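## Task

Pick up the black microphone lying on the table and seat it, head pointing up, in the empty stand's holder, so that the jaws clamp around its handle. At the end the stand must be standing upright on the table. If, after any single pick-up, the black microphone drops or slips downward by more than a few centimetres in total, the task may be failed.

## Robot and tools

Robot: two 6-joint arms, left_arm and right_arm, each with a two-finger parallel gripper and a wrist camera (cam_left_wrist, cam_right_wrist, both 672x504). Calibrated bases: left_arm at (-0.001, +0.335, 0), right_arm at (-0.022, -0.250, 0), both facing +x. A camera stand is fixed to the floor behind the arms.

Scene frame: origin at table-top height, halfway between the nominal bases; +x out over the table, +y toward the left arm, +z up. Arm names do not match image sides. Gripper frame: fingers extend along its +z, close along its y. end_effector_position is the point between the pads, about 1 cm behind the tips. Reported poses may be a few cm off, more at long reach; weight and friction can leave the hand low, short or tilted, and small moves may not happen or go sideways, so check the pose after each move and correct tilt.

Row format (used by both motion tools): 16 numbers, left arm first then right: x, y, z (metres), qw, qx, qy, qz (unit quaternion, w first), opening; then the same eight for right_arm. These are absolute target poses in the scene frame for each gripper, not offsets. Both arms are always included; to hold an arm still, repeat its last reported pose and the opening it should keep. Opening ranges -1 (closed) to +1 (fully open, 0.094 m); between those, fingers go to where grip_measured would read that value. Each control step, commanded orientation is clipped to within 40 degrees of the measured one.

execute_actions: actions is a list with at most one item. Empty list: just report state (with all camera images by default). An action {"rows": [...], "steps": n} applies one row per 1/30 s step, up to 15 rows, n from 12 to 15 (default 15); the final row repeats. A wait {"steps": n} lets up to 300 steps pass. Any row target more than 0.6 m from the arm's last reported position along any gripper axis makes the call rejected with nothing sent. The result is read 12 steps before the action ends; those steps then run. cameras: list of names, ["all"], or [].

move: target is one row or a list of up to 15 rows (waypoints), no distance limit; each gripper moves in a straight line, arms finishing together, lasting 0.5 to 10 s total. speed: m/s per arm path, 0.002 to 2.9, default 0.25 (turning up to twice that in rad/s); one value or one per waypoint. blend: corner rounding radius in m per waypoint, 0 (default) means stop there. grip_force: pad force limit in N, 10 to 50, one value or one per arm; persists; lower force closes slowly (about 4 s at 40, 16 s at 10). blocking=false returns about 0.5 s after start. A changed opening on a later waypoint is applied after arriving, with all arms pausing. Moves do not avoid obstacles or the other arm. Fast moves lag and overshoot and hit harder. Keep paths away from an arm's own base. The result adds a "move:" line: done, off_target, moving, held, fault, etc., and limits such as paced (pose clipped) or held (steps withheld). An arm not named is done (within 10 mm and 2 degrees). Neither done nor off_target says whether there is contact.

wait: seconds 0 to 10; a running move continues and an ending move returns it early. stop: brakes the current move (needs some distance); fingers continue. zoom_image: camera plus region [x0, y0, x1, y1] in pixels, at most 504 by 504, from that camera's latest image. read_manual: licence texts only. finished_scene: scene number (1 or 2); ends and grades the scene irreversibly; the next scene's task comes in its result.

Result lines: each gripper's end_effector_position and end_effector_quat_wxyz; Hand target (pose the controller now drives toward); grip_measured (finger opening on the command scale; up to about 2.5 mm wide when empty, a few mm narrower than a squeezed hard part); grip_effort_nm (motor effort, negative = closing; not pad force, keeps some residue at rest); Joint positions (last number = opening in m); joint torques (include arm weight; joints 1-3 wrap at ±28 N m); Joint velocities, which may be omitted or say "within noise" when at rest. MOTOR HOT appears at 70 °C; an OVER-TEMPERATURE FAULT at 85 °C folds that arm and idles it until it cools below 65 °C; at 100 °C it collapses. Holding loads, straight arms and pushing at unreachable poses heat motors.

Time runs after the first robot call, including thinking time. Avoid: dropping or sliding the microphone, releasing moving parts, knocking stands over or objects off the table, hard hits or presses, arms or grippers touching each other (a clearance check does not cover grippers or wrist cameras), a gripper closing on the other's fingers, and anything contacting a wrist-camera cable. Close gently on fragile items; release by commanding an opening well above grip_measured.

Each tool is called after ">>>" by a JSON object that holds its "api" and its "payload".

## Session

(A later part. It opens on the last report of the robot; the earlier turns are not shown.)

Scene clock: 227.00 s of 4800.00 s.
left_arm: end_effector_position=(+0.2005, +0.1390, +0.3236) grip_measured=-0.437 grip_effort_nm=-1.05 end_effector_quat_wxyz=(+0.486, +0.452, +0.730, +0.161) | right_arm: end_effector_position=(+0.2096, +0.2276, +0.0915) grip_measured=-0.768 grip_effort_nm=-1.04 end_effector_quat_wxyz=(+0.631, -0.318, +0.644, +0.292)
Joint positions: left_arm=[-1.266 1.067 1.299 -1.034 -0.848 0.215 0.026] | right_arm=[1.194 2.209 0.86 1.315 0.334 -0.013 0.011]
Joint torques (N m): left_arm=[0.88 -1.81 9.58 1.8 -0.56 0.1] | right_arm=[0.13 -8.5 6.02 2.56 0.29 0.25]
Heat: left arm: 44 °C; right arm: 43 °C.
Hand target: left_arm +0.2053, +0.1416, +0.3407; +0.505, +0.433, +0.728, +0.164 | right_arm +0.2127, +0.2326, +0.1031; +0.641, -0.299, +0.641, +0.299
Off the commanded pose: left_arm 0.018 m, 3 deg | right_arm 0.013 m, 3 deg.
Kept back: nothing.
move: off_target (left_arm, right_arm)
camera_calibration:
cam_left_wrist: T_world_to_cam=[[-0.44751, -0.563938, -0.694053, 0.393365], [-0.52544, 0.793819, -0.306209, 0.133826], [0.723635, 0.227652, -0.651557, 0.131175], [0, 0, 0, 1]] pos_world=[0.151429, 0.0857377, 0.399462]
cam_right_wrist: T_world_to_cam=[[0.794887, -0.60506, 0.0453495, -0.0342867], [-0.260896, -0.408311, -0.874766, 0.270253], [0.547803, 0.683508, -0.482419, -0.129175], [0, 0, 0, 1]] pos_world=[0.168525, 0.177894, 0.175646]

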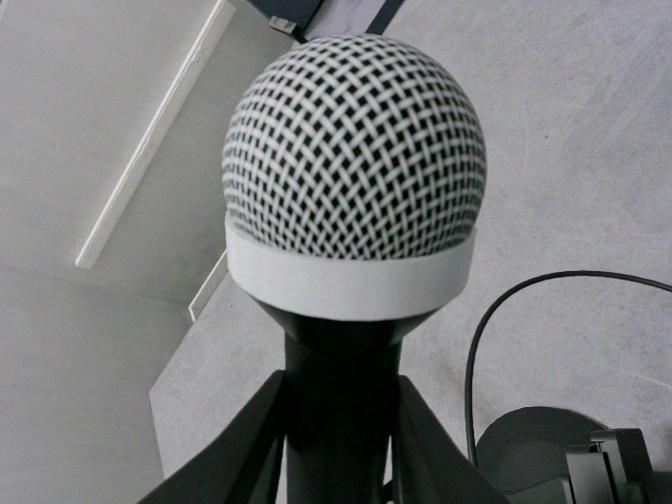

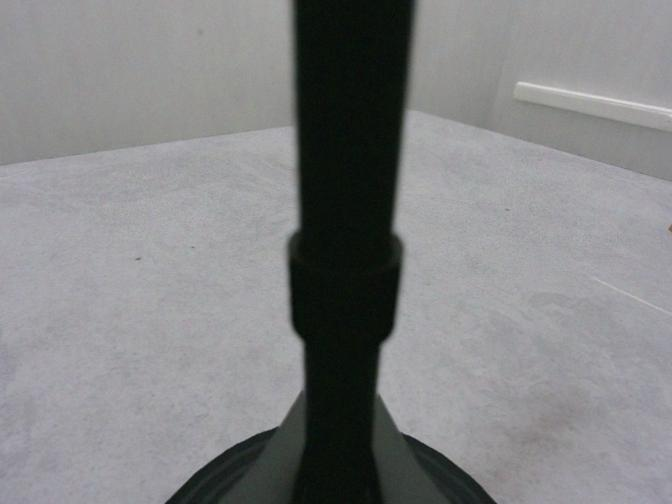

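>>> {"api": "move", "payload": {"target": [[0.2100, 0.1385, 0.3395, 0.5150, 0.4330, 0.7200, 0.1590, -0.80, 0.2155, 0.2325, 0.103, 0.6409, -0.2988, 0.6409, 0.2988, -1]], "speed": 0.05, "cameras": []}}

Scene clock: 228.23 s of 4800.00 s.
left_arm: end_effector_position=(+0.2039, +0.1366, +0.3231) grip_measured=-0.437 grip_effort_nm=-1.05 end_effector_quat_wxyz=(+0.486, +0.458, +0.727, +0.159) | right_arm: end_effector_position=(+0.2098, +0.2274, +0.0908) grip_measured=-0.768 grip_effort_nm=-1.05 end_effector_quat_wxyz=(+0.629, -0.315, +0.647, +0.294)
Joint positions: left_arm=[-1.245 1.067 1.293 -1.005 -0.824 0.252 0.026] | right_arm=[1.194 2.209 0.86 1.312 0.335 -0.004 0.011]
Joint torques (N m): left_arm=[0.81 -3.78 6.69 2.23 -0.61 0.17] | right_arm=[-0.4 -8.38 6.19 2.56 0.25 0.15]
Heat: left arm: 44 °C; right arm: 43 °C.
Hand target: left_arm +0.2091, +0.1394, +0.3394; +0.515, +0.433, +0.723, +0.160 | right_arm +0.2152, +0.2320, +0.1031; +0.641, -0.299, +0.641, +0.299
Off the commanded pose: left_arm 0.018 m, 4 deg | right_arm 0.014 m, 2 deg.
Kept back: nothing.
move: off_target (left_arm, right_arm)
No camera images: "cameras" was empty.

>>> {"api": "move", "payload": {"target": [[0.2100, 0.1385, 0.3395, 0.5150, 0.4330, 0.7200, 0.1590, -0.42, 0.2155, 0.2325, 0.103, 0.6409, -0.2988, 0.6409, 0.2988, -1],[0.2100, 0.1385, 0.3395, 0.5150, 0.4330, 0.7200, 0.1590, -0.36, 0.2155, 0.2325, 0.103, 0.6409, -0.2988, 0.6409, 0.2988, -1],[0.2100, 0.1385, 0.3395, 0.5150, 0.4330, 0.7200, 0.1590, -0.2, 0.2155, 0.2325, 0.103, 0.6409, -0.2988, 0.6409, 0.2988, -1]], "speed": 0.05, "cameras": ["all"]}}

Scene clock: 232.43 s of 4800.00 s.
left_arm: end_effector_position=(+0.2060, +0.1347, +0.3309) grip_measured=-0.202 grip_effort_nm=0.06 end_effector_quat_wxyz=(+0.501, +0.451, +0.722, +0.156) | right_arm: end_effector_position=(+0.2106, +0.2273, +0.0898) grip_measured=-0.768 grip_effort_nm=-1.04 end_effector_quat_wxyz=(+0.626, -0.310, +0.651, +0.296)
Joint positions: left_arm=[-1.244 1.059 1.292 -0.966 -0.834 0.273 0.038] | right_arm=[1.194 2.209 0.862 1.305 0.339 0.011 0.011]
Joint torques (N m): left_arm=[0.9 -3.06 6.42 2 -0.47 0.07] | right_arm=[-0.36 -8.47 6.12 2.64 0.24 0]
Heat: left arm: 44 °C; right arm: 43 °C.
Hand target: left_arm +0.2097, +0.1387, +0.3394; +0.516, +0.434, +0.722, +0.159 | right_arm +0.2152, +0.2320, +0.1032; +0.641, -0.299, +0.641, +0.299
Off the commanded pose: left_arm 0.010 m, 3 deg | right_arm 0.015 m, 2 deg.
Kept back: nothing.
move: off_target (left_arm, right_arm); target 2's new opening was sent with left_arm's hand 0.018 m and 5 deg from that target; target 3's new opening was sent with left_arm's hand 0.013 m and 3 deg from that target
camera_calibration:
cam_left_wrist: T_world_to_cam=[[-0.438488, -0.570506, -0.694443, 0.397676], [-0.505412, 0.795461, -0.334366, 0.147348], [0.74316, 0.204364, -0.637141, 0.127222], [0, 0, 0, 1]] pos_world=[0.154301, 0.0836671, 0.40649]
cam_right_wrist: T_world_to_cam=[[0.791666, -0.610471, 0.0243151, -0.0314697], [-0.281785, -0.400156, -0.87205, 0.27128], [0.542091, 0.683521, -0.488812, -0.128515], [0, 0, 0, 1]] pos_world=[0.171023, 0.177185, 0.174515]

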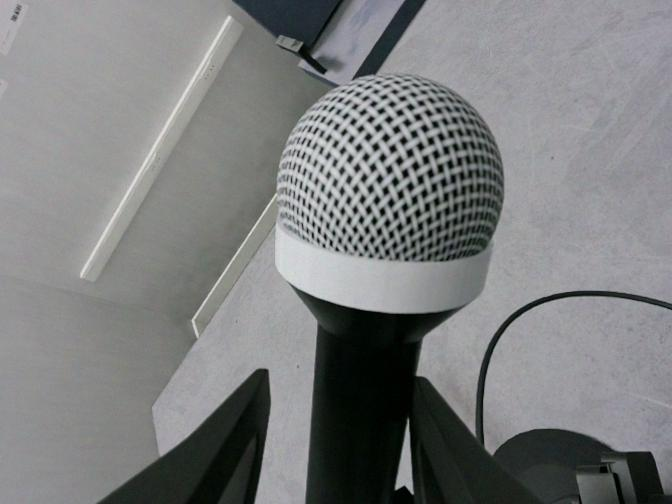

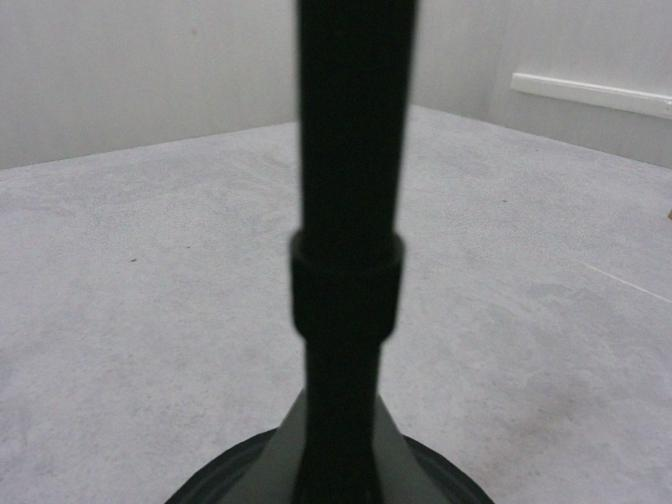

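>>> {"api": "move", "payload": {"target": [[0.2080, 0.1365, 0.3370, 0.5150, 0.4330, 0.7200, 0.1590, 0.35, 0.2155, 0.2325, 0.103, 0.6409, -0.2988, 0.6409, 0.2988, -1],[0.1475, 0.1525, 0.3690, 0.5150, 0.4330, 0.7200, 0.1590, 0.35, 0.2155, 0.2325, 0.103, 0.6409, -0.2988, 0.6409, 0.2988, -1]], "speed": 0.06, "cameras": ["all"]}}

Scene clock: 235.67 s of 4800.00 s.
left_arm: end_effector_position=(+0.1473, +0.1516, +0.3623) grip_measured=+0.348 grip_effort_nm=0.07 end_effector_quat_wxyz=(+0.509, +0.445, +0.719, +0.161) | right_arm: end_effector_position=(+0.2106, +0.2273, +0.0898) grip_measured=-0.768 grip_effort_nm=-1.04 end_effector_quat_wxyz=(+0.626, -0.310, +0.651, +0.296)
Joint positions: left_arm=[-1.611 1.147 1.545 -1.542 -1.079 -0.234 0.063] | right_arm=[1.194 2.209 0.862 1.305 0.339 0.011 0.011]
Joint velocities: left_arm=[-0.007 -0.022 -0.002 -0.154 -0.022 -0.022 0] | right_arm=[within noise]
Joint torques (N m): left_arm=[-0.39 -1.11 7.46 1.06 -0.57 -0.16] | right_arm=[-0.28 -8.39 6 2.63 0.22 -0.02]
Heat: left arm: 44 °C; right arm: 43 °C.
Hand target: left_arm +0.1477, +0.1525, +0.3688; +0.517, +0.435, +0.720, +0.157 | right_arm +0.2152, +0.2320, +0.1032; +0.641, -0.299, +0.641, +0.299
Off the commanded pose: left_arm 0.007 m, 2 deg | right_arm 0.015 m, 2 deg.
joint sent to its limit (left arm) — joint 4 (wrist pitch), lower limit.
Kept back: nothing.
move: off_target (right_arm)
camera_calibration:
cam_left_wrist: T_world_to_cam=[[-0.418833, -0.577536, -0.700736, 0.403773], [-0.504463, 0.789632, -0.349283, 0.12092], [0.755047, 0.207204, -0.622069, 0.179784], [0, 0, 0, 1]] pos_world=[0.0943683, 0.100459, 0.437012]
cam_right_wrist: T_world_to_cam=[[0.791661, -0.610488, 0.0240021, -0.0314112], [-0.282002, -0.399977, -0.872062, 0.271287], [0.541984, 0.68361, -0.488806, -0.128513], [0, 0, 0, 1]] pos_world=[0.171023, 0.177185, 0.174515]

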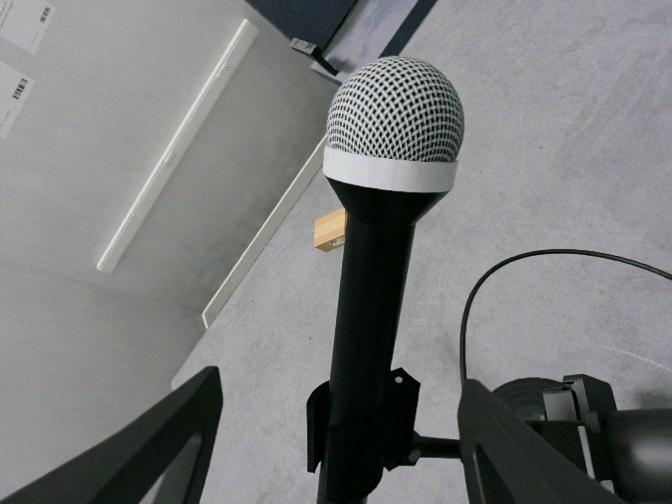

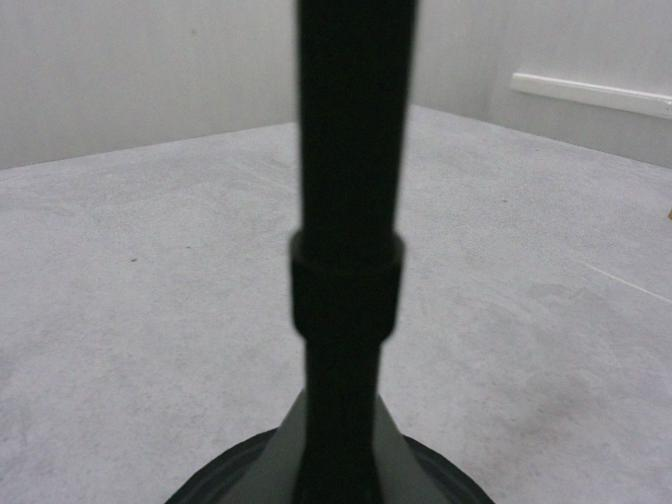

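>>> {"api": "move", "payload": {"target": [[0.140, 0.1745, 0.410, 0.5150, 0.4330, 0.7200, 0.1590, 0.35, 0.2130, 0.2330, 0.103, 0.6409, -0.2988, 0.6409, 0.2988, -0.72],[0.140, 0.1745, 0.410, 0.5150, 0.4330, 0.7200, 0.1590, 0.35, 0.2130, 0.2330, 0.103, 0.6409, -0.2988, 0.6409, 0.2988, -0.4]], "speed": 0.08, "cameras": ["all"]}}

Scene clock: 239.03 s of 4800.00 s.
left_arm: end_effector_position=(+0.1409, +0.1719, +0.4042) grip_measured=+0.348 grip_effort_nm=0.07 end_effector_quat_wxyz=(+0.544, +0.457, +0.694, +0.115) | right_arm: end_effector_position=(+0.2116, +0.2264, +0.0898) grip_measured=-0.402 grip_effort_nm=0.08 end_effector_quat_wxyz=(+0.628, -0.308, +0.652, +0.294)
Joint positions: left_arm=[-1.658 1.064 1.657 -1.547 -1.083 -0.104 0.063] | right_arm=[1.194 2.209 0.862 1.305 0.347 0.011 0.028]
Joint torques (N m): left_arm=[-0.51 -0.34 6.43 1.28 -0.51 0.05] | right_arm=[0.17 -8.44 5.96 2.65 0.21 -0.01]
Heat: left arm: 44 °C; right arm: 43 °C.
Hand target: left_arm +0.1412, +0.1743, +0.4097; +0.550, +0.455, +0.691, +0.114 | right_arm +0.2127, +0.2326, +0.1032; +0.641, -0.299, +0.641, +0.299
Off the commanded pose: left_arm 0.006 m, 7 deg | right_arm 0.015 m, 2 deg.
joint sent to its limit (left arm) — joint 4 (wrist pitch), lower limit.
Kept back: nothing.
move: off_target (left_arm, right_arm); target 2's new opening was sent with right_arm's hand 0.015 m and 2 deg from that target
camera_calibration:
cam_left_wrist: T_world_to_cam=[[-0.455877, -0.588229, -0.667954, 0.435987], [-0.414796, 0.804405, -0.425295, 0.131832], [0.787477, 0.0831826, -0.610705, 0.218589], [0, 0, 0, 1]] pos_world=[0.0813058, 0.132231, 0.48078]
cam_right_wrist: T_world_to_cam=[[0.786986, -0.616492, 0.0242973, -0.0303813], [-0.284791, -0.397922, -0.872096, 0.271372], [0.547309, 0.679408, -0.488731, -0.128672], [0, 0, 0, 1]] pos_world=[0.171617, 0.176676, 0.174515]

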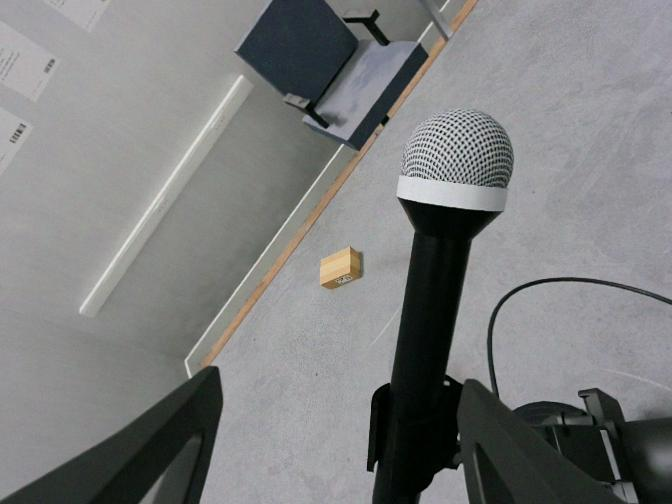

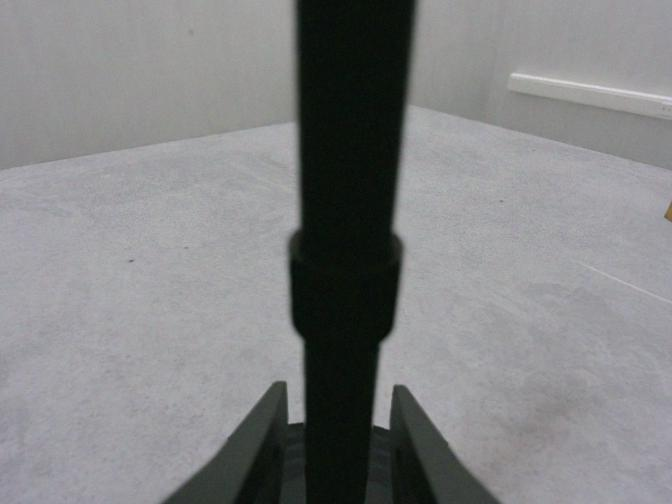

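>>> {"api": "move", "payload": {"target": [[0.140, 0.19, 0.430, 0.5500, 0.4550, 0.6910, 0.1140, 0.35, 0.2130, 0.2330, 0.103, 0.6409, -0.2988, 0.6409, 0.2988, 0.7],[0.140, 0.20, 0.430, 0.5500, 0.4550, 0.6910, 0.1140, 0.35, 0.1600, 0.166, 0.106, 0.6409, -0.2988, 0.6409, 0.2988, 0.7],[0.140, 0.20, 0.430, 0.5500, 0.4550, 0.6910, 0.1140, 0.35, 0.22, 0.03, 0.13, 0.5417, -0.4545, 0.5417, 0.4545, 0.7]], "speed": [0.08, 0.12, 0.2], "cameras": ["all"]}}

Scene clock: 243.90 s of 4800.00 s.
left_arm: end_effector_position=(+0.1420, +0.1982, +0.4294) grip_measured=+0.348 grip_effort_nm=0.07 end_effector_quat_wxyz=(+0.565, +0.462, +0.678, +0.093) | right_arm: end_effector_position=(+0.2173, +0.0277, +0.1149) grip_measured=+0.698 grip_effort_nm=0.08 end_effector_quat_wxyz=(+0.526, -0.447, +0.563, +0.455)
Joint positions: left_arm=[-1.661 0.992 1.726 -1.548 -1.076 0.012 0.063] | right_arm=[0.444 1.845 0.307 1.484 -0.907 0 0.08]
Joint torques (N m): left_arm=[-0.46 0.54 4.71 1.46 -0.31 0.06] | right_arm=[-0.43 -7.12 4.25 2.3 -0.15 0.11]
Heat: left arm: 44 °C; right arm: 43 °C.
Hand target: left_arm +0.1412, +0.1998, +0.4298; +0.565, +0.465, +0.676, +0.091 | right_arm +0.2196, +0.0299, +0.1298; +0.542, -0.455, +0.542, +0.454
Off the commanded pose: left_arm 0.003 m, 3 deg | right_arm 0.015 m, 3 deg.
joint sent to its limit (left arm) — joint 4 (wrist pitch), lower limit.
Kept back: nothing.
move: off_target (left_arm, right_arm)
camera_calibration:
cam_left_wrist: T_world_to_cam=[[-0.468012, -0.592258, -0.655893, 0.466169], [-0.363551, 0.805514, -0.467951, 0.132706], [0.805478, 0.0194439, -0.592306, 0.233123], [0, 0, 0, 1]] pos_world=[0.078643, 0.164663, 0.505937]
cam_right_wrist: T_world_to_cam=[[0.986782, -0.16057, -0.021881, -0.208724], [-0.0963558, -0.472796, -0.875888, 0.177398], [0.130296, 0.866418, -0.482019, 0.100075], [0, 0, 0, 1]] pos_world=[0.210019, -0.0363486, 0.199052]

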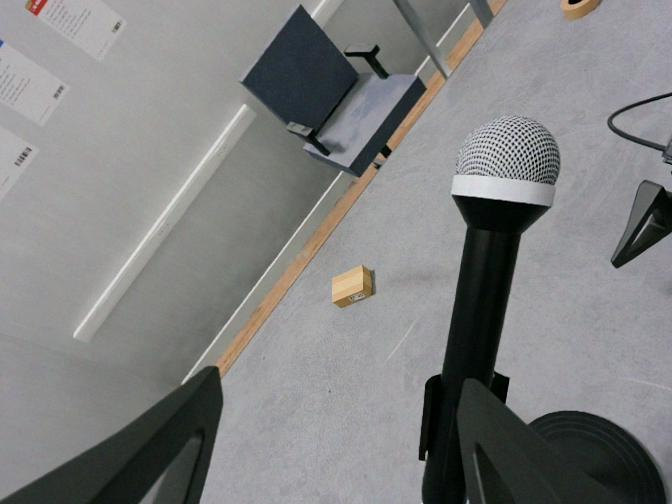

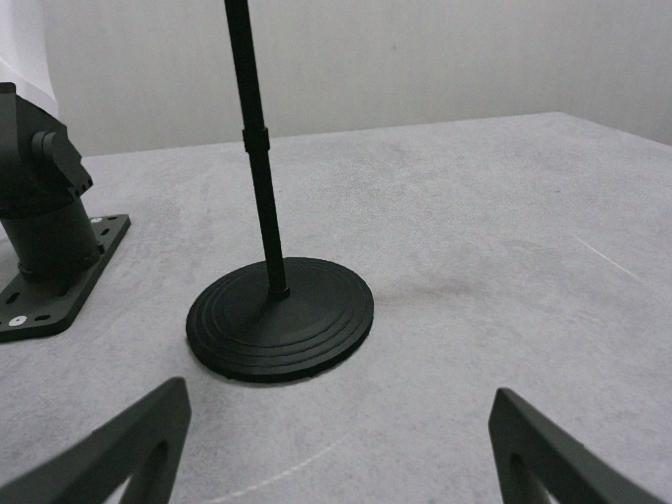

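>>> {"api": "wait", "payload": {"seconds": 2, "cameras": ["all"]}}

>>> {"api": "zoom_image", "payload": {"camera": "cam_left_wrist", "region": [390, 100, 672, 504]}}

Scene clock: 246.33 s of 4800.00 s.
left_arm: end_effector_position=(+0.1420, +0.1982, +0.4294) grip_measured=+0.348 grip_effort_nm=0.07 end_effector_quat_wxyz=(+0.565, +0.462, +0.678, +0.093) | right_arm: end_effector_position=(+0.2169, +0.0279, +0.1150) grip_measured=+0.698 grip_effort_nm=0.08 end_effector_quat_wxyz=(+0.525, -0.447, +0.563, +0.456)
Joint positions: left_arm=[-1.661 0.992 1.726 -1.548 -1.076 0.012 0.063] | right_arm=[0.444 1.845 0.308 1.483 -0.91 0 0.08]
Joint torques (N m): left_arm=[-0.44 0.5 4.71 1.47 -0.31 0.06] | right_arm=[-0.46 -7.02 4.26 2.31 -0.16 0.11]
Heat: left arm: 44 °C; right arm: 43 °C.
Hand target: left_arm +0.1412, +0.1998, +0.4298; +0.565, +0.465, +0.676, +0.091 | right_arm +0.2197, +0.0299, +0.1299; +0.542, -0.455, +0.542, +0.454
Off the commanded pose: left_arm 0.003 m, 3 deg | right_arm 0.015 m, 3 deg.
Steps of this call (1-73: nothing new was sent). Readings (end_effector_position of left_arm | right_arm):
1: (+0.1420, +0.1982, +0.4294) | (+0.2172, +0.0277, +0.1149)
2: (+0.1420, +0.1982, +0.4294) | (+0.2172, +0.0278, +0.1149)
4: (+0.1420, +0.1982, +0.4294) | (+0.2171, +0.0278, +0.1150)
8: (+0.1420, +0.1982, +0.4294) | (+0.2170, +0.0279, +0.1150)
73: the state above
camera_calibration:
cam_left_wrist: T_world_to_cam=[[-0.468012, -0.592258, -0.655893, 0.466169], [-0.363551, 0.805514, -0.467951, 0.132706], [0.805478, 0.0194439, -0.592306, 0.233123], [0, 0, 0, 1]] pos_world=[0.078643, 0.164663, 0.505937]
cam_right_wrist: T_world_to_cam=[[0.987198, -0.157977, -0.0219682, -0.208502], [-0.0951737, -0.472932, -0.875943, 0.177138], [0.127989, 0.866821, -0.481913, 0.100575], [0, 0, 0, 1]] pos_world=[0.209819, -0.0363448, 0.199051]

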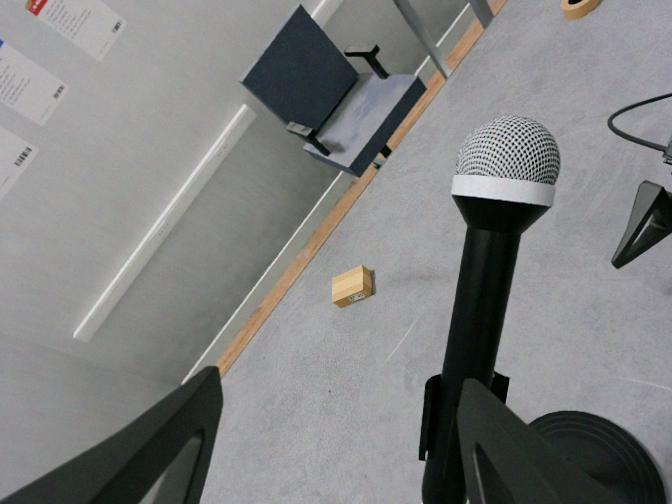

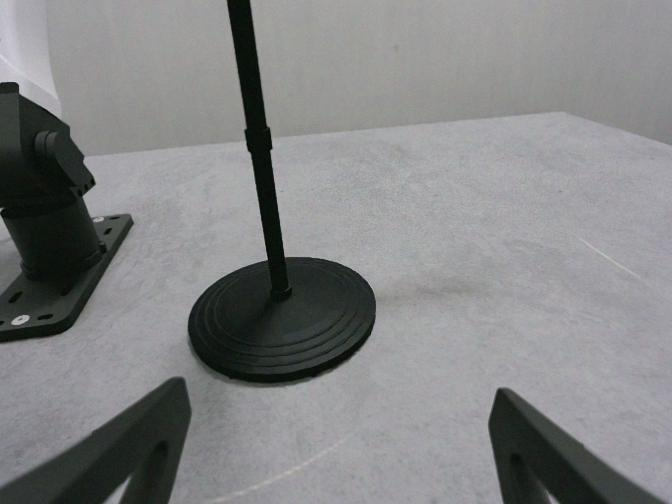

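Scaled by 1.248 from the camera's 672x504 image, which has a finer 960x720 frame.

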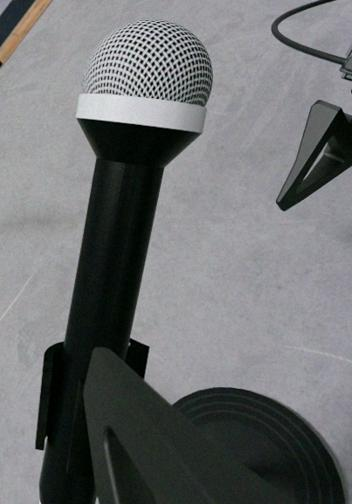

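The microphone is sitting in the clip with its head up, and the stand is steady and upright.

>>> {"api": "finished_scene", "payload": {"scene": 2}}

The scene is finished: the task was done.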